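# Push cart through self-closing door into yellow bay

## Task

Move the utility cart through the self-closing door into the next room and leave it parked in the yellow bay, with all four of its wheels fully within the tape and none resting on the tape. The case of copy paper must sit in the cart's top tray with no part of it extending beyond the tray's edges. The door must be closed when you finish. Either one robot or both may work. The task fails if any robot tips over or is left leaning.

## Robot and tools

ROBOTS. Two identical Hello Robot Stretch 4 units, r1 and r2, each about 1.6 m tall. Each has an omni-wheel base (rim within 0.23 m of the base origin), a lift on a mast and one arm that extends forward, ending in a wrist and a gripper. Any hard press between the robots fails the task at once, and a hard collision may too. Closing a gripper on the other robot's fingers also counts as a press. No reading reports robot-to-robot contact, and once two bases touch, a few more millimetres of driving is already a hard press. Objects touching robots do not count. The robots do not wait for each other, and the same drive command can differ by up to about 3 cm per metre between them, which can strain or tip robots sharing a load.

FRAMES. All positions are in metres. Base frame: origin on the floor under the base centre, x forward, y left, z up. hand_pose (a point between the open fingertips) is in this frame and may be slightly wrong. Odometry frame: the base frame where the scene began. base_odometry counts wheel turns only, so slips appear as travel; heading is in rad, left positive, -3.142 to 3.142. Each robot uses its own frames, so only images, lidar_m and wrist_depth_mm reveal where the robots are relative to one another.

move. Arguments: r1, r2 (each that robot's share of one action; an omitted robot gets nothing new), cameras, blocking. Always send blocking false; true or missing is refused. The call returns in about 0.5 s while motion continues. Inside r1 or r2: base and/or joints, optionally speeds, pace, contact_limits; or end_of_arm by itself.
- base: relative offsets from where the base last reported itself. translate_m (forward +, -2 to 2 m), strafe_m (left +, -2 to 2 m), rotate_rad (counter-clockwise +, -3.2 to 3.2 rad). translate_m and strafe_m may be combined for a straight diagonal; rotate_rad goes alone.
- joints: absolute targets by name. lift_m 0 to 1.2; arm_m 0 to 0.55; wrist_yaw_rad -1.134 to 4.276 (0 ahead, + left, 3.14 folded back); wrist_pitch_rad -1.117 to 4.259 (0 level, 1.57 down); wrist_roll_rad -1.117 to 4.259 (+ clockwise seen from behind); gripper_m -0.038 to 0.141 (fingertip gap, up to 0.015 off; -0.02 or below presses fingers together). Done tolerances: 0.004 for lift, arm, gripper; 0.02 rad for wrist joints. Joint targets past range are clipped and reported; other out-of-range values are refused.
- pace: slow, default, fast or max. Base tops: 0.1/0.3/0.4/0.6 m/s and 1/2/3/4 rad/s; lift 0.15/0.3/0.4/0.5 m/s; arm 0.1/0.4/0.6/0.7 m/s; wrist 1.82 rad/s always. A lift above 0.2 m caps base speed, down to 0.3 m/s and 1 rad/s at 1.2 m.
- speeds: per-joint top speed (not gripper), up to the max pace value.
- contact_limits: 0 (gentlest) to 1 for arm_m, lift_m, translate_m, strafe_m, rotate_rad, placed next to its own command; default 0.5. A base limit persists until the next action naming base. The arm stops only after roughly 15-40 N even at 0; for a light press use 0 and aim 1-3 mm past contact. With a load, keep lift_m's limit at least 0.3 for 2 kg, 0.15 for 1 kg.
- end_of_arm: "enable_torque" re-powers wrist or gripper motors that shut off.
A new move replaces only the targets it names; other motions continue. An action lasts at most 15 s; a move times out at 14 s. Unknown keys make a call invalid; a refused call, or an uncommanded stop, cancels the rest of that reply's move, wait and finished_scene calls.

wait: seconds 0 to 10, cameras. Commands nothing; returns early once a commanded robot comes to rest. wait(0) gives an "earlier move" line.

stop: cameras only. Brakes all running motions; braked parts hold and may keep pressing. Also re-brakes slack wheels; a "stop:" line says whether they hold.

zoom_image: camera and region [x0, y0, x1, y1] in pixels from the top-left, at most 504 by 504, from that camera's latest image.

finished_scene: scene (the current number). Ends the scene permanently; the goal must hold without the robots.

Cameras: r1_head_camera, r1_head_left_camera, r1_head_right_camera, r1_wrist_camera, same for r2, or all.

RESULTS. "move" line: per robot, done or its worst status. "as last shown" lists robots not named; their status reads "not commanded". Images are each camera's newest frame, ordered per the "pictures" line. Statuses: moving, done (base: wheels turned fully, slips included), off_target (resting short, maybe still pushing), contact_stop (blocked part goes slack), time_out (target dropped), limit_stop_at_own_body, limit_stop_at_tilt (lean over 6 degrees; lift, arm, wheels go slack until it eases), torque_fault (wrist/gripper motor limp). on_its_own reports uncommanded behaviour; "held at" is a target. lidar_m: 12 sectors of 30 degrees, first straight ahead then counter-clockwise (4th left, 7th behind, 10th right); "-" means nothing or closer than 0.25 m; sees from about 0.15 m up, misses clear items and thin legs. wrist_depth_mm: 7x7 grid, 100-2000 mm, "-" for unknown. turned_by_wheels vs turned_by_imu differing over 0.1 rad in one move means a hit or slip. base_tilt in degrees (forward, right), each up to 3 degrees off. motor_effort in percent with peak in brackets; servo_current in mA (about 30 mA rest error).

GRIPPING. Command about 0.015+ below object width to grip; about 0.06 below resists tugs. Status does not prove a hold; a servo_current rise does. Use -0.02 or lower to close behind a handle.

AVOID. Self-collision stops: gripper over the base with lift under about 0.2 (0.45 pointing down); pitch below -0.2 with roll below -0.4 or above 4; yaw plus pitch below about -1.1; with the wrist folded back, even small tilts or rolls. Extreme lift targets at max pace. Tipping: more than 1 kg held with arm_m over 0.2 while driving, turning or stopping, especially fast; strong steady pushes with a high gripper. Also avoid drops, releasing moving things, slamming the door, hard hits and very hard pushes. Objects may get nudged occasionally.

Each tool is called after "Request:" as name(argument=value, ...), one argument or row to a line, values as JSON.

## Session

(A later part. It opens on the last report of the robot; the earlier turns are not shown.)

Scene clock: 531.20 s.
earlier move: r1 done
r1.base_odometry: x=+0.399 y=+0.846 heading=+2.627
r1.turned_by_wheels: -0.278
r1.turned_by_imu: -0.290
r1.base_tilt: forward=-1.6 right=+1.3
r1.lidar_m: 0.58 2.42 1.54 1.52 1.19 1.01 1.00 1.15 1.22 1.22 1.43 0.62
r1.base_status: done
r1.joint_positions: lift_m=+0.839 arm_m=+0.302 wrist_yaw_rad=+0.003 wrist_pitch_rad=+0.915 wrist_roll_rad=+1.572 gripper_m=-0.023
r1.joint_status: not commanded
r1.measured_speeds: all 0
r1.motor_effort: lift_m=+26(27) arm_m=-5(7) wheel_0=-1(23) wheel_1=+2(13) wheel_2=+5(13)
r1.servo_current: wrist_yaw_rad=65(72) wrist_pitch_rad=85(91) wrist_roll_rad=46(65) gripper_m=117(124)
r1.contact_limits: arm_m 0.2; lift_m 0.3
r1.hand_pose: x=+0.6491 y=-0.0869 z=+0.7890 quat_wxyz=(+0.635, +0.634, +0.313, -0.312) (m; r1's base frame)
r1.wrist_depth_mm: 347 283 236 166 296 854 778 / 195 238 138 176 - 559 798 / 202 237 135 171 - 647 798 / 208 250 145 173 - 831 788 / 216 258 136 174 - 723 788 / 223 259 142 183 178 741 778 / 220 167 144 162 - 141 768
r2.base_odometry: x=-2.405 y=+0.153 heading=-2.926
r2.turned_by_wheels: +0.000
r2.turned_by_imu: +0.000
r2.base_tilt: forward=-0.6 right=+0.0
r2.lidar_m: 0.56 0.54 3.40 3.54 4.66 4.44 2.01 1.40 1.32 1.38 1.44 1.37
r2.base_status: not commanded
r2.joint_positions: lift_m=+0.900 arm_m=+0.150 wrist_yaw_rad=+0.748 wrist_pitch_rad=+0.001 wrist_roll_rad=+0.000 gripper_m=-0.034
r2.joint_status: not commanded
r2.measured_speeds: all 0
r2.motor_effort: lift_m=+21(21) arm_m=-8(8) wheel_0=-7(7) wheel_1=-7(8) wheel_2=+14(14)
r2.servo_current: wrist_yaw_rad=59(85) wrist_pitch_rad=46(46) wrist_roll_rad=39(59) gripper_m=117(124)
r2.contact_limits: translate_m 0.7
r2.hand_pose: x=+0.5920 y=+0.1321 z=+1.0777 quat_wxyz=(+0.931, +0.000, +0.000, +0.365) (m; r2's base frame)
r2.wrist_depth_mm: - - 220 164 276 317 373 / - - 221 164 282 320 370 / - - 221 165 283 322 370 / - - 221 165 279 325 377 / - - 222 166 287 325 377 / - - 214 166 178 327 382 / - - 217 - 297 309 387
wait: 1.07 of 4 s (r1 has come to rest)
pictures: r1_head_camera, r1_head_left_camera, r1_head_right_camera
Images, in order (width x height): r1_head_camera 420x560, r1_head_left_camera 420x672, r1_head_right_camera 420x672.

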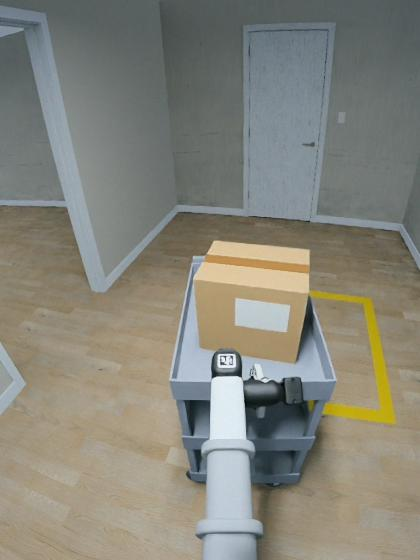

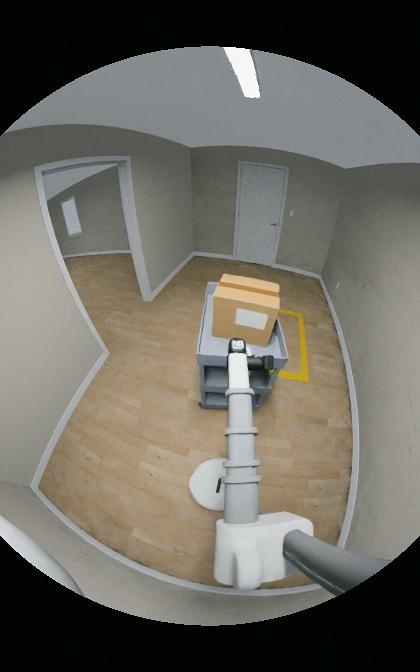

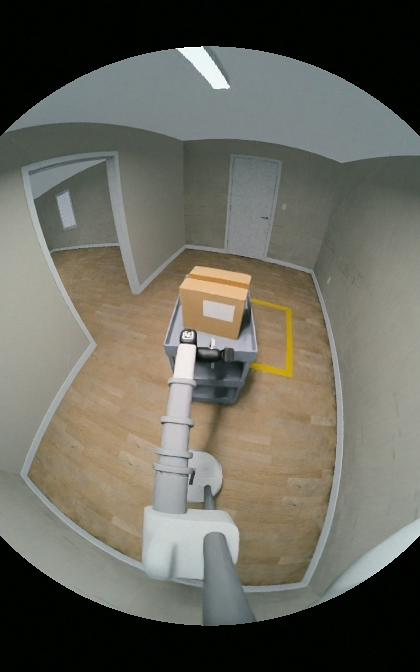

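Request:
move(
  r1={"base":{"translate_m":0.05,"strafe_m":0.28},"pace":"slow"},
  blocking=false,
  cameras=[],
)

Request:
wait(
  seconds=6,
  cameras=[],
)

Request:
move(
  r1={"base":{"rotate_rad":-0.4},"pace":"slow"},
  blocking=false,
  cameras=[],
)

Request:
wait(
  seconds=4,
  cameras=["r1_head_camera","r1_head_left_camera","r1_head_right_camera"],
)

Scene clock: 539.73 s.
move: r1 moving
r1.base_odometry: x=+0.390 y=+0.836 heading=+2.626
r1.turned_by_wheels: -0.001
r1.turned_by_imu: -0.001
r1.base_tilt: forward=-1.6 right=+1.3
r1.lidar_m: 0.57 2.40 1.53 1.53 1.18 1.00 1.00 1.15 1.23 1.24 1.45 0.62
r1.base_status: translate_m moving; strafe_m moving
r1.joint_positions: lift_m=+0.839 arm_m=+0.302 wrist_yaw_rad=+0.003 wrist_pitch_rad=+0.915 wrist_roll_rad=+1.572 gripper_m=-0.023
r1.joint_status: not commanded
r1.measured_speeds: translate_m=+0.009 strafe_m=+0.050 rotate_rad=+0.002 lift_m=+0.000 arm_m=+0.000 wrist_yaw_rad=-0.003 wrist_pitch_rad=+0.000 wrist_roll_rad=+0.000
r1.motor_effort: lift_m=+26(27) arm_m=-5(5) wheel_0=-10(10) wheel_1=+3(6) wheel_2=-4(4)
r1.servo_current: wrist_yaw_rad=46(65) wrist_pitch_rad=72(85) wrist_roll_rad=33(59) gripper_m=117(124)
r1.contact_limits: arm_m 0.2; lift_m 0.3
r1.hand_pose: x=+0.6490 y=-0.0870 z=+0.7890 quat_wxyz=(+0.635, +0.634, +0.313, -0.312) (m; r1's base frame)
r1.wrist_depth_mm: 342 286 236 165 296 842 788 / 195 232 141 168 - 564 788 / 202 238 144 169 - 654 798 / 208 250 144 172 - 820 788 / 215 258 136 173 - 723 798 / 223 259 137 184 178 842 798 / 219 167 143 168 - 141 768
r2: as last shown
r2.base_tilt: forward=-0.5 right=+0.1
r2.lidar_m: 0.55 0.53 3.40 3.51 4.66 4.44 1.98 1.43 1.32 1.34 1.45 1.37
r2.servo_current: wrist_yaw_rad=72(78) wrist_pitch_rad=39(46) wrist_roll_rad=46(52) gripper_m=117(124)
r2.contact_limits: translate_m 0.7
r2.wrist_depth_mm: - - 219 164 277 320 373 / - - 220 164 283 320 373 / - - 221 165 285 324 373 / - - 222 165 281 324 377 / - - 222 166 286 325 379 / - - 214 167 178 327 382 / - - 217 - 297 312 384
pictures: none
No camera images: "cameras" was empty.

Scene clock: 543.30 s.
earlier move: r1 done
r1.base_odometry: x=+0.217 y=+0.627 heading=+2.626
r1.turned_by_wheels: +0.000
r1.turned_by_imu: -0.001
r1.base_tilt: forward=-1.5 right=+1.3
r1.lidar_m: 0.54 1.47 1.27 1.24 1.15 0.95 0.98 1.15 1.50 1.52 1.74 0.53
r1.base_status: done
r1.joint_positions: lift_m=+0.839 arm_m=+0.302 wrist_yaw_rad=-0.001 wrist_pitch_rad=+0.915 wrist_roll_rad=+1.572 gripper_m=-0.023
r1.joint_status: not commanded
r1.measured_speeds: all 0
r1.motor_effort: lift_m=+26(27) arm_m=-4(5) wheel_0=-6(14) wheel_1=+1(6) wheel_2=-3(8)
r1.servo_current: wrist_yaw_rad=59(72) wrist_pitch_rad=78(91) wrist_roll_rad=46(72) gripper_m=117(124)
r1.contact_limits: arm_m 0.2; lift_m 0.3
r1.hand_pose: x=+0.6486 y=-0.0876 z=+0.7890 quat_wxyz=(+0.634, +0.635, +0.312, -0.313) (m; r1's base frame)
r1.wrist_depth_mm: 159 183 211 195 118 246 759 / 170 199 222 112 139 - 768 / 187 219 229 116 150 - 759 / 203 243 231 129 165 - 798 / 224 262 230 139 - 842 798 / 249 279 177 159 180 854 788 / 266 167 138 163 182 145 778
r2.base_odometry: x=-2.405 y=+0.153 heading=-2.926
r2.turned_by_wheels: +0.000
r2.turned_by_imu: +0.001
r2.base_tilt: forward=-0.6 right=+0.1
r2.lidar_m: 0.55 0.54 3.41 3.54 4.64 4.43 1.96 1.41 1.31 1.37 1.45 1.36
r2.base_status: not commanded
r2.joint_positions: lift_m=+0.900 arm_m=+0.150 wrist_yaw_rad=+0.748 wrist_pitch_rad=+0.001 wrist_roll_rad=+0.000 gripper_m=-0.034
r2.joint_status: not commanded
r2.measured_speeds: all 0
r2.motor_effort: lift_m=+21(21) arm_m=-8(8) wheel_0=-7(7) wheel_1=-7(8) wheel_2=+14(14)
r2.servo_current: wrist_yaw_rad=72(91) wrist_pitch_rad=39(52) wrist_roll_rad=46(59) gripper_m=124(124)
r2.contact_limits: translate_m 0.7
r2.hand_pose: x=+0.5920 y=+0.1321 z=+1.0777 quat_wxyz=(+0.931, +0.000, +0.000, +0.365) (m; r2's base frame)
r2.wrist_depth_mm: - - 218 164 277 322 373 / - - 220 164 283 322 370 / - - 221 165 283 322 375 / - - 222 165 281 325 375 / - - 223 166 286 325 377 / - - 213 167 178 329 379 / - - 217 - 297 307 384
wait: 3.57 of 6 s (r1 has come to rest)
pictures: none
No camera images: "cameras" was empty.

Scene clock: 543.80 s.
move: r1 moving
r1.base_odometry: x=+0.217 y=+0.627 heading=+2.504
r1.turned_by_wheels: -0.122
r1.turned_by_imu: -0.122
r1.base_tilt: forward=-1.6 right=+1.2
r1.lidar_m: 0.56 2.25 1.28 1.24 1.26 1.02 0.97 1.09 1.52 1.52 1.65 0.57
r1.base_status: rotate_rad moving
r1.joint_positions: lift_m=+0.839 arm_m=+0.302 wrist_yaw_rad=+0.007 wrist_pitch_rad=+0.915 wrist_roll_rad=+1.572 gripper_m=-0.023
r1.joint_status: not commanded
r1.measured_speeds: translate_m=+0.001 strafe_m=+0.000 rotate_rad=-0.493 lift_m=+0.000 arm_m=+0.000 wrist_yaw_rad=+0.002 wrist_pitch_rad=+0.000 wrist_roll_rad=+0.000
r1.motor_effort: lift_m=+26(27) arm_m=+5(5) wheel_0=+24(24) wheel_1=+10(11) wheel_2=+15(15)
r1.servo_current: wrist_yaw_rad=72(72) wrist_pitch_rad=78(85) wrist_roll_rad=59(59) gripper_m=117(130)
r1.contact_limits: arm_m 0.2; lift_m 0.3
r1.hand_pose: x=+0.6492 y=-0.0862 z=+0.7890 quat_wxyz=(+0.635, +0.634, +0.314, -0.310) (m; r1's base frame)
r1.wrist_depth_mm: 160 187 222 195 138 259 788 / 167 197 222 116 153 343 768 / 181 213 228 120 157 - 788 / 196 233 229 130 168 - 798 / 212 256 231 136 - 831 788 / 229 270 182 158 180 854 798 / 242 166 141 162 171 146 788
r2: as last shown
r2.turned_by_imu: +0.000
r2.lidar_m: 0.53 0.55 3.41 3.52 4.64 4.43 1.98 1.42 1.32 1.38 1.46 1.39
r2.servo_current: wrist_yaw_rad=72(78) wrist_pitch_rad=39(46) wrist_roll_rad=46(52) gripper_m=117(117)
r2.contact_limits: translate_m 0.7
r2.wrist_depth_mm: - - 219 164 277 320 370 / - - 220 164 282 322 370 / - - 220 165 285 324 375 / - - 222 165 281 324 377 / - - 224 167 287 325 377 / - - 213 167 178 327 382 / - - 218 - 298 309 384
pictures: none
No camera images: "cameras" was empty.

Scene clock: 544.87 s.
earlier move: r1 done
r1.base_odometry: x=+0.217 y=+0.627 heading=+2.226
r1.turned_by_wheels: -0.277
r1.turned_by_imu: -0.279
r1.base_tilt: forward=-1.6 right=+1.3
r1.lidar_m: 0.52 0.62 1.38 1.25 1.28 1.09 0.97 1.00 1.27 1.51 1.53 0.66
r1.base_status: done
r1.joint_positions: lift_m=+0.839 arm_m=+0.302 wrist_yaw_rad=+0.002 wrist_pitch_rad=+0.915 wrist_roll_rad=+1.571 gripper_m=-0.023
r1.joint_status: not commanded
r1.measured_speeds: all 0
r1.motor_effort: lift_m=+26(27) arm_m=+4(5) wheel_0=+2(24) wheel_1=+1(12) wheel_2=-1(16)
r1.servo_current: wrist_yaw_rad=46(72) wrist_pitch_rad=85(85) wrist_roll_rad=46(59) gripper_m=117(130)
r1.contact_limits: arm_m 0.2; lift_m 0.3
r1.hand_pose: x=+0.6489 y=-0.0871 z=+0.7890 quat_wxyz=(+0.634, +0.634, +0.313, -0.312) (m; r1's base frame)
r1.wrist_depth_mm: 246 243 193 303 991 878 788 / 289 285 178 336 445 878 809 / 336 277 168 206 - 854 788 / 220 259 152 193 - 831 788 / 218 258 147 183 - - 798 / 213 244 141 175 178 - 778 / 206 166 141 157 - 129 768
r2.base_odometry: x=-2.405 y=+0.153 heading=-2.926
r2.turned_by_wheels: +0.000
r2.turned_by_imu: +0.000
r2.base_tilt: forward=-0.6 right=+0.1
r2.lidar_m: 0.55 0.53 3.41 3.52 4.66 4.44 1.98 1.39 1.30 1.37 1.45 1.36
r2.base_status: not commanded
r2.joint_positions: lift_m=+0.900 arm_m=+0.150 wrist_yaw_rad=+0.748 wrist_pitch_rad=+0.001 wrist_roll_rad=+0.000 gripper_m=-0.034
r2.joint_status: not commanded
r2.measured_speeds: all 0
r2.motor_effort: lift_m=+21(21) arm_m=-8(8) wheel_0=-7(7) wheel_1=-7(8) wheel_2=+14(14)
r2.servo_current: wrist_yaw_rad=65(85) wrist_pitch_rad=46(46) wrist_roll_rad=46(65) gripper_m=117(124)
r2.contact_limits: translate_m 0.7
r2.hand_pose: x=+0.5920 y=+0.1321 z=+1.0777 quat_wxyz=(+0.931, +0.000, +0.000, +0.365) (m; r2's base frame)
r2.wrist_depth_mm: - - 220 164 277 320 373 / - - 220 164 282 320 370 / - - 221 165 283 322 373 / - - 222 165 281 322 375 / - - 223 166 287 325 379 / - - 213 167 178 327 379 / - - 217 - 297 309 387
wait: 1.07 of 4 s (r1 has come to rest)
pictures: r1_head_camera, r1_head_left_camera, r1_head_right_camera
Images, in order (width x height): r1_head_camera 420x560, r1_head_left_camera 420x672, r1_head_right_camera 420x672.

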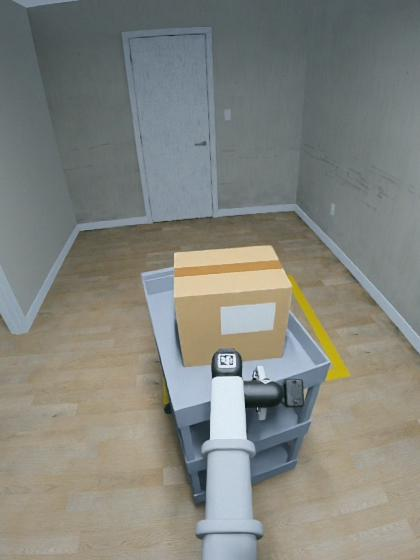

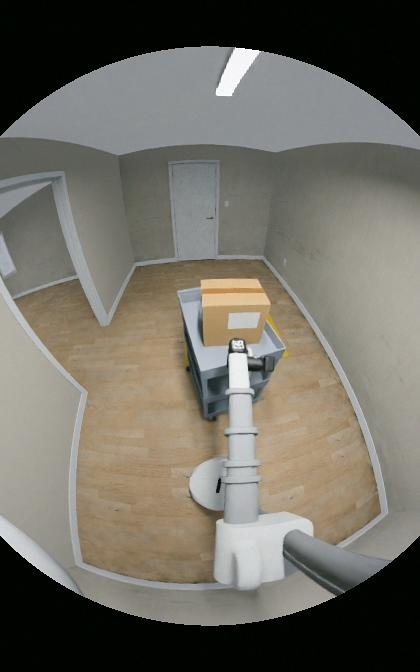

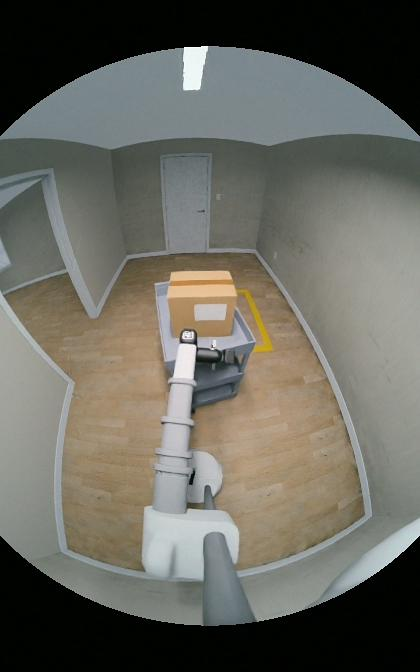

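Request:
move(
  r1={"base":{"translate_m":0.1,"strafe_m":0.36},"pace":"slow"},
  blocking=false,
  cameras=[],
)

Request:
wait(
  seconds=6,
  cameras=["r1_head_camera","r1_head_left_camera","r1_head_right_camera"],
)

Scene clock: 552.50 s.
move: r1 moving
r1.base_odometry: x=+0.206 y=+0.622 heading=+2.225
r1.turned_by_wheels: -0.001
r1.turned_by_imu: -0.002
r1.base_tilt: forward=-1.6 right=+1.3
r1.lidar_m: 0.50 0.74 1.38 1.24 1.27 1.10 0.99 0.99 1.26 1.53 1.54 0.63
r1.base_status: translate_m moving; strafe_m moving
r1.joint_positions: lift_m=+0.839 arm_m=+0.302 wrist_yaw_rad=-0.001 wrist_pitch_rad=+0.915 wrist_roll_rad=+1.571 gripper_m=-0.023
r1.joint_status: not commanded
r1.measured_speeds: translate_m=+0.013 strafe_m=+0.048 rotate_rad=-0.003 lift_m=+0.000 arm_m=+0.000 wrist_yaw_rad=-0.009 wrist_pitch_rad=+0.000 wrist_roll_rad=+0.000
r1.motor_effort: lift_m=+27(27) arm_m=+4(4) wheel_0=-10(10) wheel_1=+5(7) wheel_2=-8(8)
r1.servo_current: wrist_yaw_rad=52(52) wrist_pitch_rad=85(85) wrist_roll_rad=39(65) gripper_m=117(124)
r1.contact_limits: arm_m 0.2; lift_m 0.3
r1.hand_pose: x=+0.6486 y=-0.0876 z=+0.7890 quat_wxyz=(+0.634, +0.635, +0.312, -0.313) (m; r1's base frame)
r1.wrist_depth_mm: 245 248 193 306 991 878 778 / 287 287 178 340 442 878 788 / 334 276 168 206 - 854 798 / 218 259 150 191 - 820 788 / 219 256 146 182 - - 798 / 212 244 141 168 175 - 778 / 204 166 145 146 - 131 768
r2: as last shown
r2.base_tilt: forward=-0.6 right=+0.0
r2.lidar_m: 0.53 0.55 3.42 3.52 4.67 4.44 1.98 1.41 1.33 1.37 1.44 1.37
r2.servo_current: wrist_yaw_rad=78(85) wrist_pitch_rad=46(46) wrist_roll_rad=46(65) gripper_m=117(124)
r2.contact_limits: translate_m 0.7
r2.wrist_depth_mm: - - 220 164 278 319 370 / - - 220 164 283 320 375 / - - 221 165 283 322 373 / - - 223 166 281 324 375 / - - 224 166 286 325 377 / - - 214 166 178 327 379 / - - 218 - 296 309 387
pictures: none
No camera images: "cameras" was empty.

Scene clock: 557.00 s.
earlier move: r1 done
r1.base_odometry: x=-0.129 y=+0.487 heading=+2.225
r1.turned_by_wheels: +0.001
r1.turned_by_imu: +0.000
r1.base_tilt: forward=-1.6 right=+1.3
r1.lidar_m: 0.58 1.96 1.04 0.91 0.94 1.17 1.13 1.16 1.43 1.85 1.88 0.56
r1.base_status: done
r1.joint_positions: lift_m=+0.839 arm_m=+0.302 wrist_yaw_rad=-0.002 wrist_pitch_rad=+0.915 wrist_roll_rad=+1.571 gripper_m=-0.023
r1.joint_status: not commanded
r1.measured_speeds: all 0
r1.motor_effort: lift_m=+26(27) arm_m=+3(4) wheel_0=-5(14) wheel_1=+1(7) wheel_2=-6(11)
r1.servo_current: wrist_yaw_rad=65(78) wrist_pitch_rad=78(91) wrist_roll_rad=52(78) gripper_m=124(124)
r1.contact_limits: arm_m 0.2; lift_m 0.3
r1.hand_pose: x=+0.6486 y=-0.0877 z=+0.7890 quat_wxyz=(+0.634, +0.635, +0.312, -0.313) (m; r1's base frame)
r1.wrist_depth_mm: 159 187 221 115 142 272 788 / 171 200 222 118 151 364 759 / 186 218 229 118 159 - 778 / 199 237 236 136 170 - 788 / 213 259 229 145 - 842 788 / 233 267 170 160 180 866 798 / 243 169 140 160 171 138 778
r2.base_odometry: x=-2.405 y=+0.153 heading=-2.926
r2.turned_by_wheels: +0.000
r2.turned_by_imu: +0.001
r2.base_tilt: forward=-0.6 right=+0.1
r2.lidar_m: 0.55 0.53 3.42 3.55 4.66 4.42 1.98 1.38 1.32 1.37 1.47 1.35
r2.base_status: not commanded
r2.joint_positions: lift_m=+0.900 arm_m=+0.150 wrist_yaw_rad=+0.748 wrist_pitch_rad=+0.001 wrist_roll_rad=+0.000 gripper_m=-0.034
r2.joint_status: not commanded
r2.measured_speeds: all 0
r2.motor_effort: lift_m=+21(21) arm_m=-8(8) wheel_0=-6(7) wheel_1=-7(8) wheel_2=+14(14)
r2.servo_current: wrist_yaw_rad=65(85) wrist_pitch_rad=39(46) wrist_roll_rad=39(65) gripper_m=117(124)
r2.contact_limits: translate_m 0.7
r2.hand_pose: x=+0.5920 y=+0.1321 z=+1.0777 quat_wxyz=(+0.931, +0.000, +0.000, +0.365) (m; r2's base frame)
r2.wrist_depth_mm: - - 220 163 278 319 368 / - - 220 164 282 320 370 / - - 221 165 282 322 375 / - - 223 165 281 324 373 / - - 223 166 286 327 379 / - - 213 167 177 329 382 / - - 218 - 297 309 387
wait: 4.50 of 6 s (r1 has come to rest)
pictures: r1_head_camera, r1_head_left_camera, r1_head_right_camera
Images, in order (width x height): r1_head_camera 420x560, r1_head_left_camera 420x672, r1_head_right_camera 420x672.

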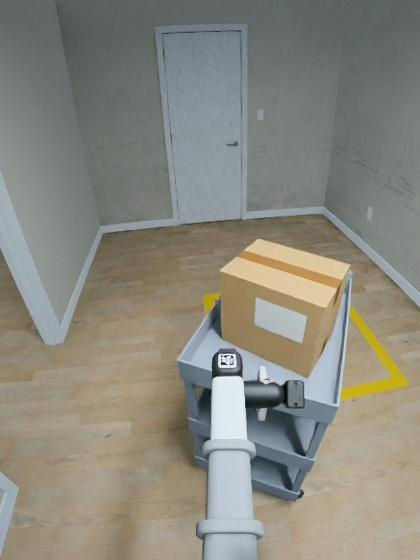

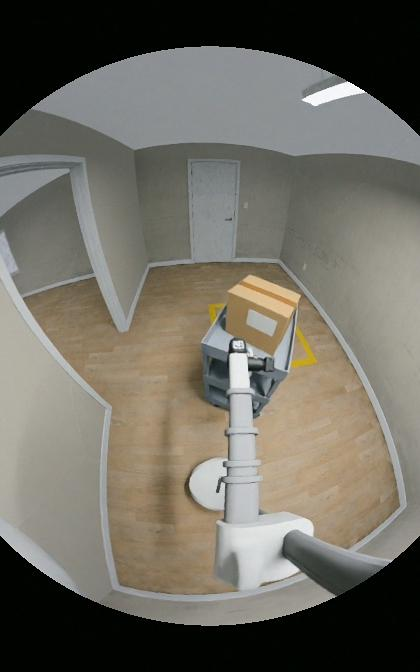

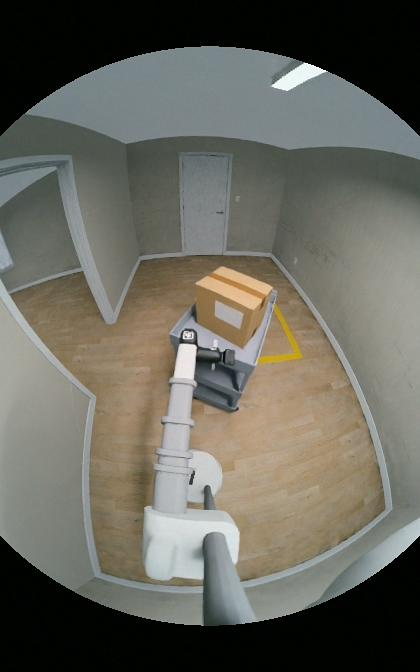

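Request:
move(
  r1={"base":{"translate_m":0.33,"strafe_m":-0.15},"pace":"slow"},
  blocking=false,
  cameras=[],
)

Request:
wait(
  seconds=6,
  cameras=["r1_head_camera","r1_head_left_camera","r1_head_right_camera"],
)

Scene clock: 563.27 s.
move: r1 moving
r1.base_odometry: x=-0.132 y=+0.501 heading=+2.226
r1.turned_by_wheels: +0.000
r1.turned_by_imu: +0.000
r1.base_tilt: forward=-1.6 right=+1.3
r1.lidar_m: 0.56 1.93 1.03 0.91 0.93 1.18 1.15 1.16 1.46 1.84 1.87 0.56
r1.base_status: translate_m moving; strafe_m moving
r1.joint_positions: lift_m=+0.839 arm_m=+0.302 wrist_yaw_rad=-0.002 wrist_pitch_rad=+0.916 wrist_roll_rad=+1.571 gripper_m=-0.023
r1.joint_status: not commanded
r1.measured_speeds: translate_m=+0.048 strafe_m=-0.021 rotate_rad=+0.002 lift_m=+0.000 arm_m=+0.000 wrist_yaw_rad=+0.000 wrist_pitch_rad=+0.008 wrist_roll_rad=+0.000
r1.motor_effort: lift_m=+27(27) arm_m=+4(4) wheel_0=+8(9) wheel_1=+4(4) wheel_2=-10(11)
r1.servo_current: wrist_yaw_rad=52(59) wrist_pitch_rad=98(98) wrist_roll_rad=65(65) gripper_m=117(124)
r1.contact_limits: arm_m 0.2; lift_m 0.3
r1.hand_pose: x=+0.6484 y=-0.0877 z=+0.7888 quat_wxyz=(+0.634, +0.635, +0.312, -0.313) (m; r1's base frame)
r1.wrist_depth_mm: 156 181 219 195 122 259 768 / 165 195 220 113 139 353 778 / 178 209 227 116 150 - 768 / 193 229 229 123 162 - 788 / 208 252 229 125 174 842 788 / 225 264 189 139 179 831 788 / 240 171 233 155 171 145 788
r2: as last shown
r2.turned_by_imu: +0.000
r2.lidar_m: 0.53 0.54 3.42 3.53 4.64 4.41 1.95 1.42 1.32 1.39 1.42 1.38
r2.motor_effort: lift_m=+21(21) arm_m=-8(8) wheel_0=-7(7) wheel_1=-7(8) wheel_2=+14(14)
r2.servo_current: wrist_yaw_rad=65(85) wrist_pitch_rad=39(46) wrist_roll_rad=52(59) gripper_m=111(124)
r2.contact_limits: translate_m 0.7
r2.wrist_depth_mm: - - 220 163 277 320 370 / - - 220 165 282 320 370 / - - 222 165 283 322 375 / - - 222 165 281 324 377 / - - 223 166 287 325 379 / - - 213 167 177 327 382 / - - 218 - 297 310 387
pictures: none
No camera images: "cameras" was empty.

Scene clock: 567.60 s.
earlier move: r1 done
r1.base_odometry: x=-0.211 y=+0.840 heading=+2.226
r1.turned_by_wheels: +0.001
r1.turned_by_imu: +0.002
r1.base_tilt: forward=-1.6 right=+1.3
r1.lidar_m: 0.58 1.94 1.80 1.12 1.15 1.39 1.42 1.45 1.83 1.65 1.66 0.55
r1.base_status: done
r1.joint_positions: lift_m=+0.839 arm_m=+0.302 wrist_yaw_rad=-0.001 wrist_pitch_rad=+0.917 wrist_roll_rad=+1.571 gripper_m=-0.023
r1.joint_status: not commanded
r1.measured_speeds: all 0
r1.motor_effort: lift_m=+26(27) arm_m=+4(4) wheel_0=+8(16) wheel_1=+4(9) wheel_2=-1(11)
r1.servo_current: wrist_yaw_rad=59(72) wrist_pitch_rad=91(104) wrist_roll_rad=46(72) gripper_m=111(124)
r1.contact_limits: arm_m 0.2; lift_m 0.3
r1.hand_pose: x=+0.6482 y=-0.0875 z=+0.7886 quat_wxyz=(+0.634, +0.634, +0.313, -0.313) (m; r1's base frame)
r1.wrist_depth_mm: 158 183 219 189 123 251 768 / 167 197 220 114 143 - 768 / 181 214 226 117 156 - 768 / 197 235 229 126 169 - 778 / 215 257 229 136 - 831 798 / 236 267 181 158 183 831 788 / 249 167 141 162 171 144 778
r2.base_odometry: x=-2.405 y=+0.153 heading=-2.926
r2.turned_by_wheels: +0.000
r2.turned_by_imu: +0.001
r2.base_tilt: forward=-0.6 right=+0.1
r2.lidar_m: 0.57 0.54 3.41 3.54 4.67 4.43 1.98 1.38 1.33 1.38 1.45 1.38
r2.base_status: not commanded
r2.joint_positions: lift_m=+0.900 arm_m=+0.150 wrist_yaw_rad=+0.748 wrist_pitch_rad=+0.001 wrist_roll_rad=+0.000 gripper_m=-0.034
r2.joint_status: not commanded
r2.measured_speeds: all 0
r2.motor_effort: lift_m=+21(21) arm_m=-8(9) wheel_0=-7(8) wheel_1=-8(8) wheel_2=+14(14)
r2.servo_current: wrist_yaw_rad=72(85) wrist_pitch_rad=39(52) wrist_roll_rad=46(59) gripper_m=117(130)
r2.contact_limits: translate_m 0.7
r2.hand_pose: x=+0.5920 y=+0.1321 z=+1.0777 quat_wxyz=(+0.931, +0.000, +0.000, +0.365) (m; r2's base frame)
r2.wrist_depth_mm: - - 219 164 278 320 368 / - - 220 164 283 320 373 / - - 220 165 283 322 370 / - - 222 166 281 324 375 / - - 223 166 286 325 379 / - - 213 166 178 327 379 / - - 218 - 297 309 384
wait: 4.33 of 6 s (r1 has come to rest)
pictures: r1_head_camera, r1_head_left_camera, r1_head_right_camera
Images, in order (width x height): r1_head_camera 420x560, r1_head_left_camera 420x672, r1_head_right_camera 420x672.

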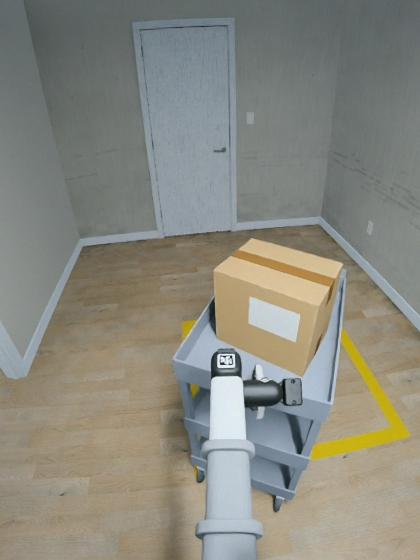

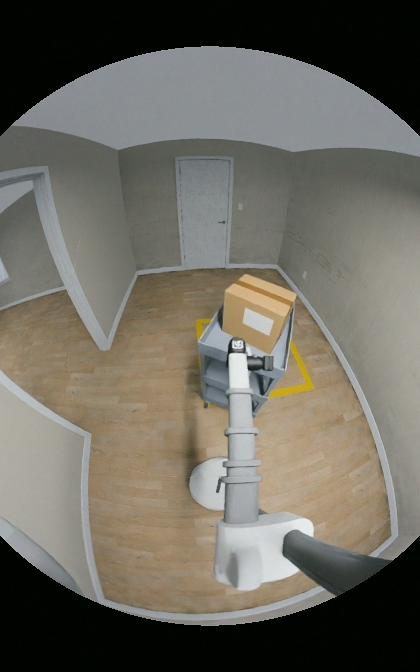

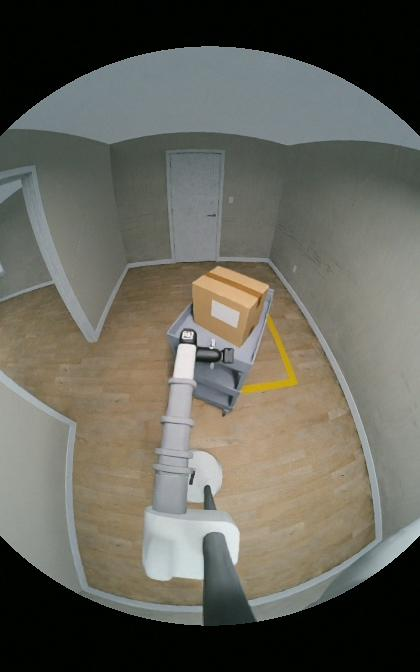

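Request:
move(
  r1={"base":{"translate_m":0.25,"strafe_m":-0.06},"pace":"slow"},
  blocking=false,
  cameras=[],
)

Request:
wait(
  seconds=6,
  cameras=["r1_head_camera","r1_head_left_camera","r1_head_right_camera"],
)

Scene clock: 573.80 s.
move: r1 moving
r1.base_odometry: x=-0.216 y=+0.852 heading=+2.227
r1.turned_by_wheels: +0.001
r1.turned_by_imu: +0.000
r1.base_tilt: forward=-1.6 right=+1.2
r1.lidar_m: 0.58 1.92 1.82 1.13 1.12 1.41 1.45 1.45 1.83 1.64 1.66 0.56
r1.base_status: translate_m moving; strafe_m moving
r1.joint_positions: lift_m=+0.839 arm_m=+0.302 wrist_yaw_rad=-0.001 wrist_pitch_rad=+0.917 wrist_roll_rad=+1.571 gripper_m=-0.023
r1.joint_status: not commanded
r1.measured_speeds: translate_m=+0.049 strafe_m=-0.013 rotate_rad=-0.004 lift_m=+0.000 arm_m=+0.000 wrist_yaw_rad=+0.000 wrist_pitch_rad=+0.000 wrist_roll_rad=+0.000
r1.motor_effort: lift_m=+27(27) arm_m=+4(4) wheel_0=+13(13) wheel_1=+7(8) wheel_2=-6(6)
r1.servo_current: wrist_yaw_rad=26(59) wrist_pitch_rad=91(91) wrist_roll_rad=52(59) gripper_m=111(117)
r1.contact_limits: arm_m 0.2; lift_m 0.3
r1.hand_pose: x=+0.6482 y=-0.0875 z=+0.7886 quat_wxyz=(+0.634, +0.634, +0.313, -0.313) (m; r1's base frame)
r1.wrist_depth_mm: 154 181 220 193 119 240 768 / 165 192 220 113 138 332 768 / 178 212 228 115 148 - 768 / 195 230 229 123 163 - 778 / 211 254 230 126 - 842 788 / 229 264 189 146 178 854 798 / 245 165 177 156 170 141 778
r2: as last shown
r2.turned_by_imu: +0.000
r2.lidar_m: 0.54 0.56 3.42 3.53 4.66 4.42 1.96 1.39 1.31 1.34 1.44 1.37
r2.motor_effort: lift_m=+21(21) arm_m=-8(8) wheel_0=-7(7) wheel_1=-7(8) wheel_2=+14(14)
r2.servo_current: wrist_yaw_rad=59(85) wrist_pitch_rad=39(52) wrist_roll_rad=46(59) gripper_m=124(124)
r2.contact_limits: translate_m 0.7
r2.wrist_depth_mm: - - 220 164 277 319 370 / - - 220 164 283 320 375 / - - 220 165 283 322 375 / - - 221 165 281 324 375 / - - 224 166 286 324 377 / - - 213 167 178 327 379 / - - 217 - 297 309 387
pictures: none
No camera images: "cameras" was empty.

Scene clock: 577.13 s.
earlier move: r1 done
r1.base_odometry: x=-0.316 y=+1.075 heading=+2.226
r1.turned_by_wheels: -0.001
r1.turned_by_imu: -0.003
r1.base_tilt: forward=-1.6 right=+1.3
r1.lidar_m: 0.57 2.09 1.69 1.21 1.23 1.53 1.67 1.70 1.73 1.54 1.56 0.53
r1.base_status: done
r1.joint_positions: lift_m=+0.839 arm_m=+0.302 wrist_yaw_rad=-0.002 wrist_pitch_rad=+0.917 wrist_roll_rad=+1.571 gripper_m=-0.023
r1.joint_status: not commanded
r1.measured_speeds: all 0
r1.motor_effort: lift_m=+27(27) arm_m=+4(4) wheel_0=+0(13) wheel_1=+1(8) wheel_2=-7(11)
r1.servo_current: wrist_yaw_rad=59(65) wrist_pitch_rad=85(98) wrist_roll_rad=39(72) gripper_m=104(117)
r1.contact_limits: arm_m 0.2; lift_m 0.3
r1.hand_pose: x=+0.6481 y=-0.0877 z=+0.7886 quat_wxyz=(+0.634, +0.635, +0.312, -0.314) (m; r1's base frame)
r1.wrist_depth_mm: 160 182 218 195 127 256 768 / 168 198 220 116 145 - 768 / 183 215 228 120 154 - 768 / 198 236 229 131 169 - - / 215 259 229 135 - 820 798 / 237 270 178 159 180 842 820 / 249 170 142 158 171 138 -
r2.base_odometry: x=-2.405 y=+0.153 heading=-2.926
r2.turned_by_wheels: +0.000
r2.turned_by_imu: +0.000
r2.base_tilt: forward=-0.6 right=+0.0
r2.lidar_m: 0.57 0.55 3.40 3.50 4.66 4.44 2.03 1.38 1.32 1.37 1.46 1.36
r2.base_status: not commanded
r2.joint_positions: lift_m=+0.900 arm_m=+0.150 wrist_yaw_rad=+0.748 wrist_pitch_rad=+0.001 wrist_roll_rad=+0.000 gripper_m=-0.034
r2.joint_status: not commanded
r2.measured_speeds: all 0
r2.motor_effort: lift_m=+21(21) arm_m=-8(8) wheel_0=-7(7) wheel_1=-7(8) wheel_2=+14(15)
r2.servo_current: wrist_yaw_rad=72(85) wrist_pitch_rad=39(52) wrist_roll_rad=33(65) gripper_m=117(124)
r2.contact_limits: translate_m 0.7
r2.hand_pose: x=+0.5920 y=+0.1321 z=+1.0777 quat_wxyz=(+0.931, +0.000, +0.000, +0.365) (m; r2's base frame)
r2.wrist_depth_mm: - - 220 164 278 320 370 / - - 220 164 281 320 370 / - - 220 165 283 322 375 / - - 222 166 282 324 375 / - - 223 166 287 327 377 / - - 213 167 178 327 379 / - - 218 - 297 310 384
wait: 3.33 of 6 s (r1 has come to rest)
pictures: r1_head_camera, r1_head_left_camera, r1_head_right_camera
Images, in order (width x height): r1_head_camera 420x560, r1_head_left_camera 420x672, r1_head_right_camera 420x672.

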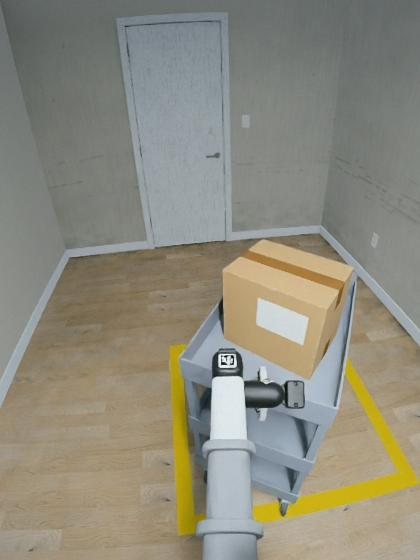

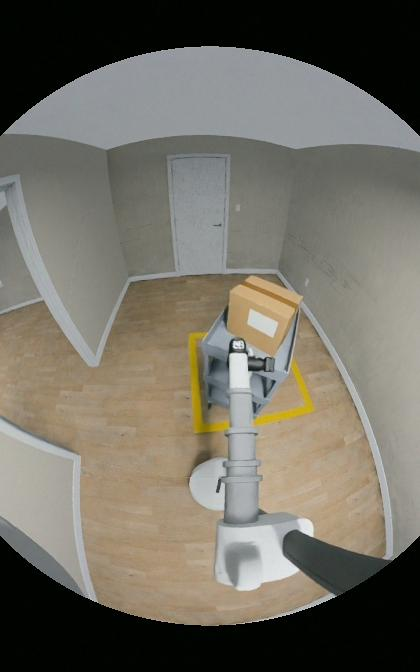

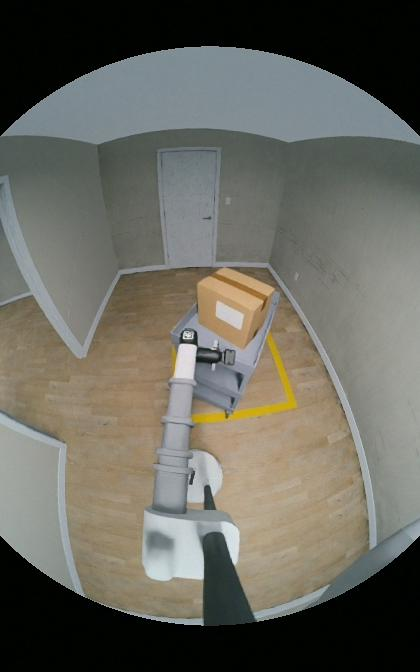

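Request:
move(
  r1={"base":{"translate_m":0.1,"strafe_m":-0.1},"pace":"slow"},
  blocking=false,
  cameras=[],
)

Request:
wait(
  seconds=6,
  cameras=["r1_head_camera","r1_head_left_camera","r1_head_right_camera"],
)

Request:
zoom_image(
  camera="r1_head_camera",
  region=[140, 240, 420, 560],
)

Scene clock: 583.40 s.
move: r1 moving
r1.base_odometry: x=-0.314 y=+1.088 heading=+2.226
r1.turned_by_wheels: +0.000
r1.turned_by_imu: +0.000
r1.base_tilt: forward=-1.6 right=+1.3
r1.lidar_m: 0.57 2.09 1.70 1.21 1.24 1.53 1.68 1.71 1.72 1.55 1.57 0.55
r1.base_status: translate_m moving; strafe_m moving
r1.joint_positions: lift_m=+0.839 arm_m=+0.302 wrist_yaw_rad=-0.002 wrist_pitch_rad=+0.917 wrist_roll_rad=+1.571 gripper_m=-0.023
r1.joint_status: not commanded
r1.measured_speeds: translate_m=+0.036 strafe_m=-0.035 rotate_rad=+0.001 lift_m=+0.000 arm_m=+0.000 wrist_yaw_rad=+0.000 wrist_pitch_rad=+0.000 wrist_roll_rad=+0.000
r1.motor_effort: lift_m=+27(27) arm_m=+4(4) wheel_0=+10(10) wheel_1=-3(4) wheel_2=-7(9)
r1.servo_current: wrist_yaw_rad=52(72) wrist_pitch_rad=98(98) wrist_roll_rad=33(65) gripper_m=111(117)
r1.contact_limits: arm_m 0.2; lift_m 0.3
r1.hand_pose: x=+0.6481 y=-0.0877 z=+0.7886 quat_wxyz=(+0.634, +0.635, +0.312, -0.314) (m; r1's base frame)
r1.wrist_depth_mm: 155 181 216 194 117 247 768 / 165 194 220 112 139 - 759 / 179 213 227 114 150 - 768 / 196 233 229 124 163 - - / 211 256 230 126 175 831 820 / 230 268 187 146 179 842 798 / 249 165 234 155 170 149 -
r2: as last shown
r2.lidar_m: 0.55 0.54 3.42 3.52 4.68 4.44 2.00 1.41 1.30 1.36 1.43 1.36
r2.motor_effort: lift_m=+21(21) arm_m=-8(8) wheel_0=-7(7) wheel_1=-8(8) wheel_2=+14(14)
r2.servo_current: wrist_yaw_rad=72(78) wrist_pitch_rad=46(46) wrist_roll_rad=39(52) gripper_m=117(117)
r2.contact_limits: translate_m 0.7
r2.wrist_depth_mm: - - 220 163 277 319 370 / - - 220 164 283 320 370 / - - 221 165 283 324 373 / - - 222 166 281 324 377 / - - 223 166 287 325 379 / - - 213 166 177 327 379 / - - 218 - 297 309 382
pictures: none
No camera images: "cameras" was empty.

Scene clock: 585.57 s.
earlier move: r1 done
r1.base_odometry: x=-0.298 y=+1.215 heading=+2.226
r1.turned_by_wheels: +0.001
r1.turned_by_imu: +0.001
r1.base_tilt: forward=-1.5 right=+1.2
r1.lidar_m: 0.58 2.27 1.73 1.30 1.33 1.68 1.75 1.78 1.57 1.43 1.47 0.55
r1.base_status: done
r1.joint_positions: lift_m=+0.839 arm_m=+0.302 wrist_yaw_rad=+0.000 wrist_pitch_rad=+0.917 wrist_roll_rad=+1.571 gripper_m=-0.023
r1.joint_status: not commanded
r1.measured_speeds: all 0
r1.motor_effort: lift_m=+26(27) arm_m=+4(4) wheel_0=+7(14) wheel_1=-1(5) wheel_2=+1(9)
r1.servo_current: wrist_yaw_rad=39(72) wrist_pitch_rad=85(98) wrist_roll_rad=39(65) gripper_m=111(117)
r1.contact_limits: arm_m 0.2; lift_m 0.3
r1.hand_pose: x=+0.6483 y=-0.0874 z=+0.7886 quat_wxyz=(+0.634, +0.634, +0.313, -0.313) (m; r1's base frame)
r1.wrist_depth_mm: 159 184 219 110 136 259 788 / 167 198 220 114 150 349 768 / 182 214 227 117 156 - 759 / 198 236 227 131 168 - 788 / 214 257 229 138 - 831 788 / 235 267 178 157 180 842 798 / 247 167 139 163 172 143 778
r2.base_odometry: x=-2.405 y=+0.153 heading=-2.926
r2.turned_by_wheels: +0.000
r2.turned_by_imu: +0.000
r2.base_tilt: forward=-0.6 right=+0.1
r2.lidar_m: 0.55 0.53 3.42 3.54 4.67 4.43 1.98 1.40 1.31 1.33 1.47 1.38
r2.base_status: not commanded
r2.joint_positions: lift_m=+0.900 arm_m=+0.150 wrist_yaw_rad=+0.748 wrist_pitch_rad=+0.001 wrist_roll_rad=+0.000 gripper_m=-0.034
r2.joint_status: not commanded
r2.measured_speeds: all 0
r2.motor_effort: lift_m=+21(21) arm_m=-8(8) wheel_0=-7(7) wheel_1=-7(8) wheel_2=+14(14)
r2.servo_current: wrist_yaw_rad=78(85) wrist_pitch_rad=39(52) wrist_roll_rad=52(59) gripper_m=111(124)
r2.contact_limits: translate_m 0.7
r2.hand_pose: x=+0.5920 y=+0.1321 z=+1.0777 quat_wxyz=(+0.931, +0.000, +0.000, +0.365) (m; r2's base frame)
r2.wrist_depth_mm: - - 220 164 276 319 370 / - - 220 164 282 320 373 / - - 220 165 283 320 373 / - - 223 166 281 322 377 / - - 223 166 287 325 377 / - - 213 166 178 327 379 / - - 218 - 297 309 387
wait: 2.17 of 6 s (r1 has come to rest)
pictures: r1_head_camera, r1_head_left_camera, r1_head_right_camera
Images, in order (width x height): r1_head_camera 420x560, r1_head_left_camera 420x672, r1_head_right_camera 420x672.

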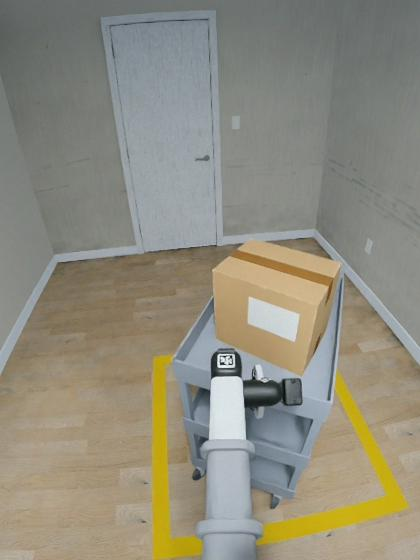

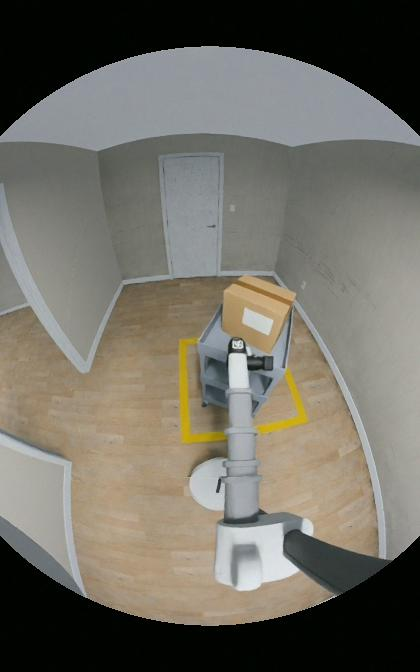

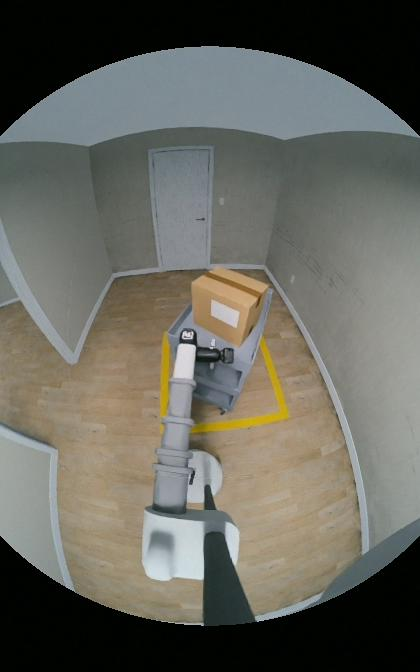

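Scaled by 1.575 from the camera's 420x560 image, which has a finer 600x800 frame.

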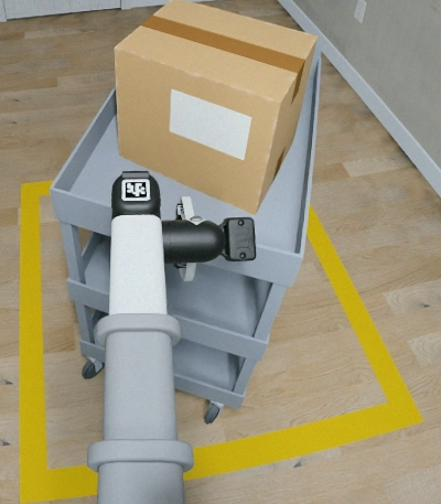

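Request:
move(
  r1={"base":{"translate_m":-0.01,"strafe_m":-0.11},"pace":"slow"},
  blocking=false,
  cameras=[],
)

Request:
wait(
  seconds=6,
  cameras=["r1_head_camera","r1_head_right_camera"],
)

Request:
zoom_image(
  camera="r1_head_camera",
  region=[140, 240, 420, 560],
)

Scene clock: 591.53 s.
move: r1 moving
r1.base_odometry: x=-0.286 y=+1.223 heading=+2.228
r1.turned_by_wheels: +0.001
r1.turned_by_imu: +0.001
r1.base_tilt: forward=-1.5 right=+1.3
r1.lidar_m: 0.58 2.28 1.75 1.32 1.35 1.71 1.73 1.77 1.56 1.42 1.44 0.55
r1.base_status: translate_m moving; strafe_m moving
r1.joint_positions: lift_m=+0.839 arm_m=+0.302 wrist_yaw_rad=+0.001 wrist_pitch_rad=+0.917 wrist_roll_rad=+1.571 gripper_m=-0.023
r1.joint_status: not commanded
r1.measured_speeds: translate_m=-0.005 strafe_m=-0.054 rotate_rad=-0.002 lift_m=+0.000 arm_m=+0.000 wrist_yaw_rad=+0.000 wrist_pitch_rad=+0.000 wrist_roll_rad=+0.000
r1.motor_effort: lift_m=+26(27) arm_m=+4(4) wheel_0=+12(14) wheel_1=-3(5) wheel_2=+8(9)
r1.servo_current: wrist_yaw_rad=59(65) wrist_pitch_rad=98(98) wrist_roll_rad=46(59) gripper_m=111(117)
r1.contact_limits: arm_m 0.2; lift_m 0.3
r1.hand_pose: x=+0.6484 y=-0.0872 z=+0.7886 quat_wxyz=(+0.634, +0.634, +0.313, -0.313) (m; r1's base frame)
r1.wrist_depth_mm: 159 186 219 110 138 258 788 / 168 197 220 114 148 - 759 / 181 213 227 118 154 - 778 / 197 235 229 132 170 - 798 / 213 257 229 137 - 854 788 / 232 266 177 157 179 831 798 / 243 167 139 163 171 142 788
r2: as last shown
r2.lidar_m: 0.55 0.53 3.39 3.53 4.65 4.42 2.00 1.39 1.33 1.39 1.46 1.36
r2.motor_effort: lift_m=+21(21) arm_m=-8(8) wheel_0=-6(7) wheel_1=-8(8) wheel_2=+14(14)
r2.servo_current: wrist_yaw_rad=65(78) wrist_pitch_rad=39(46) wrist_roll_rad=59(59) gripper_m=111(117)
r2.contact_limits: translate_m 0.7
r2.wrist_depth_mm: - - 220 163 277 319 368 / - - 220 163 283 320 370 / - - 221 165 283 320 373 / - - 221 165 279 324 375 / - - 224 166 287 325 382 / - - 214 167 178 330 379 / - - 218 - 296 310 387
pictures: none
No camera images: "cameras" was empty.

Scene clock: 593.33 s.
earlier move: r1 done
r1.base_odometry: x=-0.205 y=+1.274 heading=+2.227
r1.turned_by_wheels: -0.001
r1.turned_by_imu: -0.001
r1.base_tilt: forward=-1.5 right=+1.3
r1.lidar_m: 0.58 2.42 1.82 1.43 1.44 1.81 1.73 1.76 1.47 1.34 1.38 0.59
r1.base_status: done
r1.joint_positions: lift_m=+0.839 arm_m=+0.302 wrist_yaw_rad=+0.002 wrist_pitch_rad=+0.917 wrist_roll_rad=+1.571 gripper_m=-0.023
r1.joint_status: not commanded
r1.measured_speeds: all 0
r1.motor_effort: lift_m=+26(27) arm_m=-4(4) wheel_0=+3(14) wheel_1=-3(6) wheel_2=+5(10)
r1.servo_current: wrist_yaw_rad=72(72) wrist_pitch_rad=91(104) wrist_roll_rad=33(65) gripper_m=111(117)
r1.contact_limits: arm_m 0.2; lift_m 0.3
r1.hand_pose: x=+0.6484 y=-0.0871 z=+0.7886 quat_wxyz=(+0.634, +0.634, +0.313, -0.313) (m; r1's base frame)
r1.wrist_depth_mm: 264 271 224 138 187 387 - / 183 213 227 142 - 415 798 / 191 227 228 150 - - 809 / 202 242 235 153 - - 798 / 212 256 236 163 - 831 788 / 223 259 140 172 181 820 809 / 225 170 140 159 168 148 778
r2.base_odometry: x=-2.405 y=+0.153 heading=-2.926
r2.turned_by_wheels: +0.000
r2.turned_by_imu: +0.000
r2.base_tilt: forward=-0.6 right=+0.1
r2.lidar_m: 0.52 0.54 3.40 3.53 4.67 4.43 1.96 1.41 1.32 1.36 1.45 1.39
r2.base_status: not commanded
r2.joint_positions: lift_m=+0.900 arm_m=+0.150 wrist_yaw_rad=+0.748 wrist_pitch_rad=+0.001 wrist_roll_rad=+0.000 gripper_m=-0.034
r2.joint_status: not commanded
r2.measured_speeds: all 0
r2.motor_effort: lift_m=+21(21) arm_m=-8(8) wheel_0=-7(7) wheel_1=-7(8) wheel_2=+14(14)
r2.servo_current: wrist_yaw_rad=65(85) wrist_pitch_rad=46(46) wrist_roll_rad=39(59) gripper_m=111(124)
r2.contact_limits: translate_m 0.7
r2.hand_pose: x=+0.5920 y=+0.1321 z=+1.0777 quat_wxyz=(+0.931, +0.000, +0.000, +0.365) (m; r2's base frame)
r2.wrist_depth_mm: - - 219 164 277 319 370 / - - 220 164 282 322 370 / - - 221 165 283 322 373 / - - 223 165 281 322 375 / - - 223 166 286 325 377 / - - 213 167 178 327 382 / - - 217 - 296 309 387
wait: 1.80 of 6 s (r1 has come to rest)
pictures: r1_head_camera, r1_head_right_camera
Images, in order (width x height): r1_head_camera 420x560, r1_head_right_camera 420x672.

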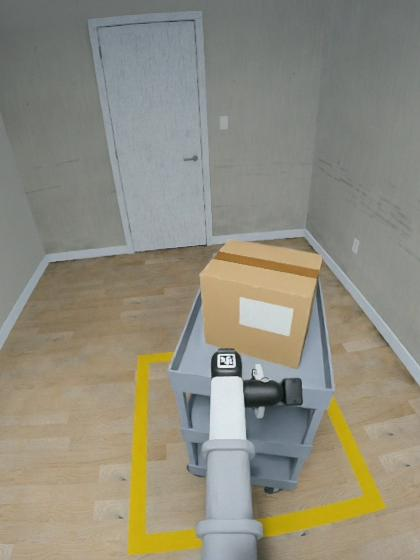

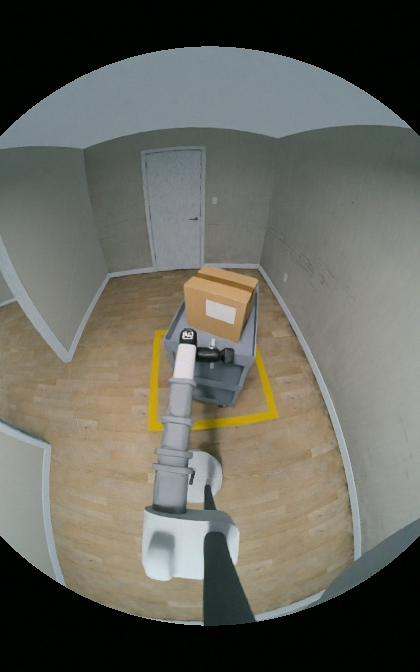

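Scaled by 1.575 from the camera's 420x560 image, which has a finer 600x800 frame.

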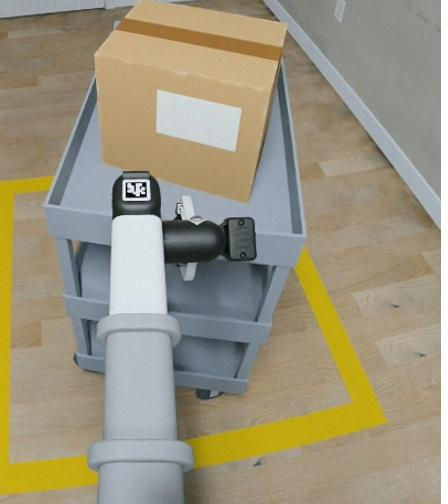

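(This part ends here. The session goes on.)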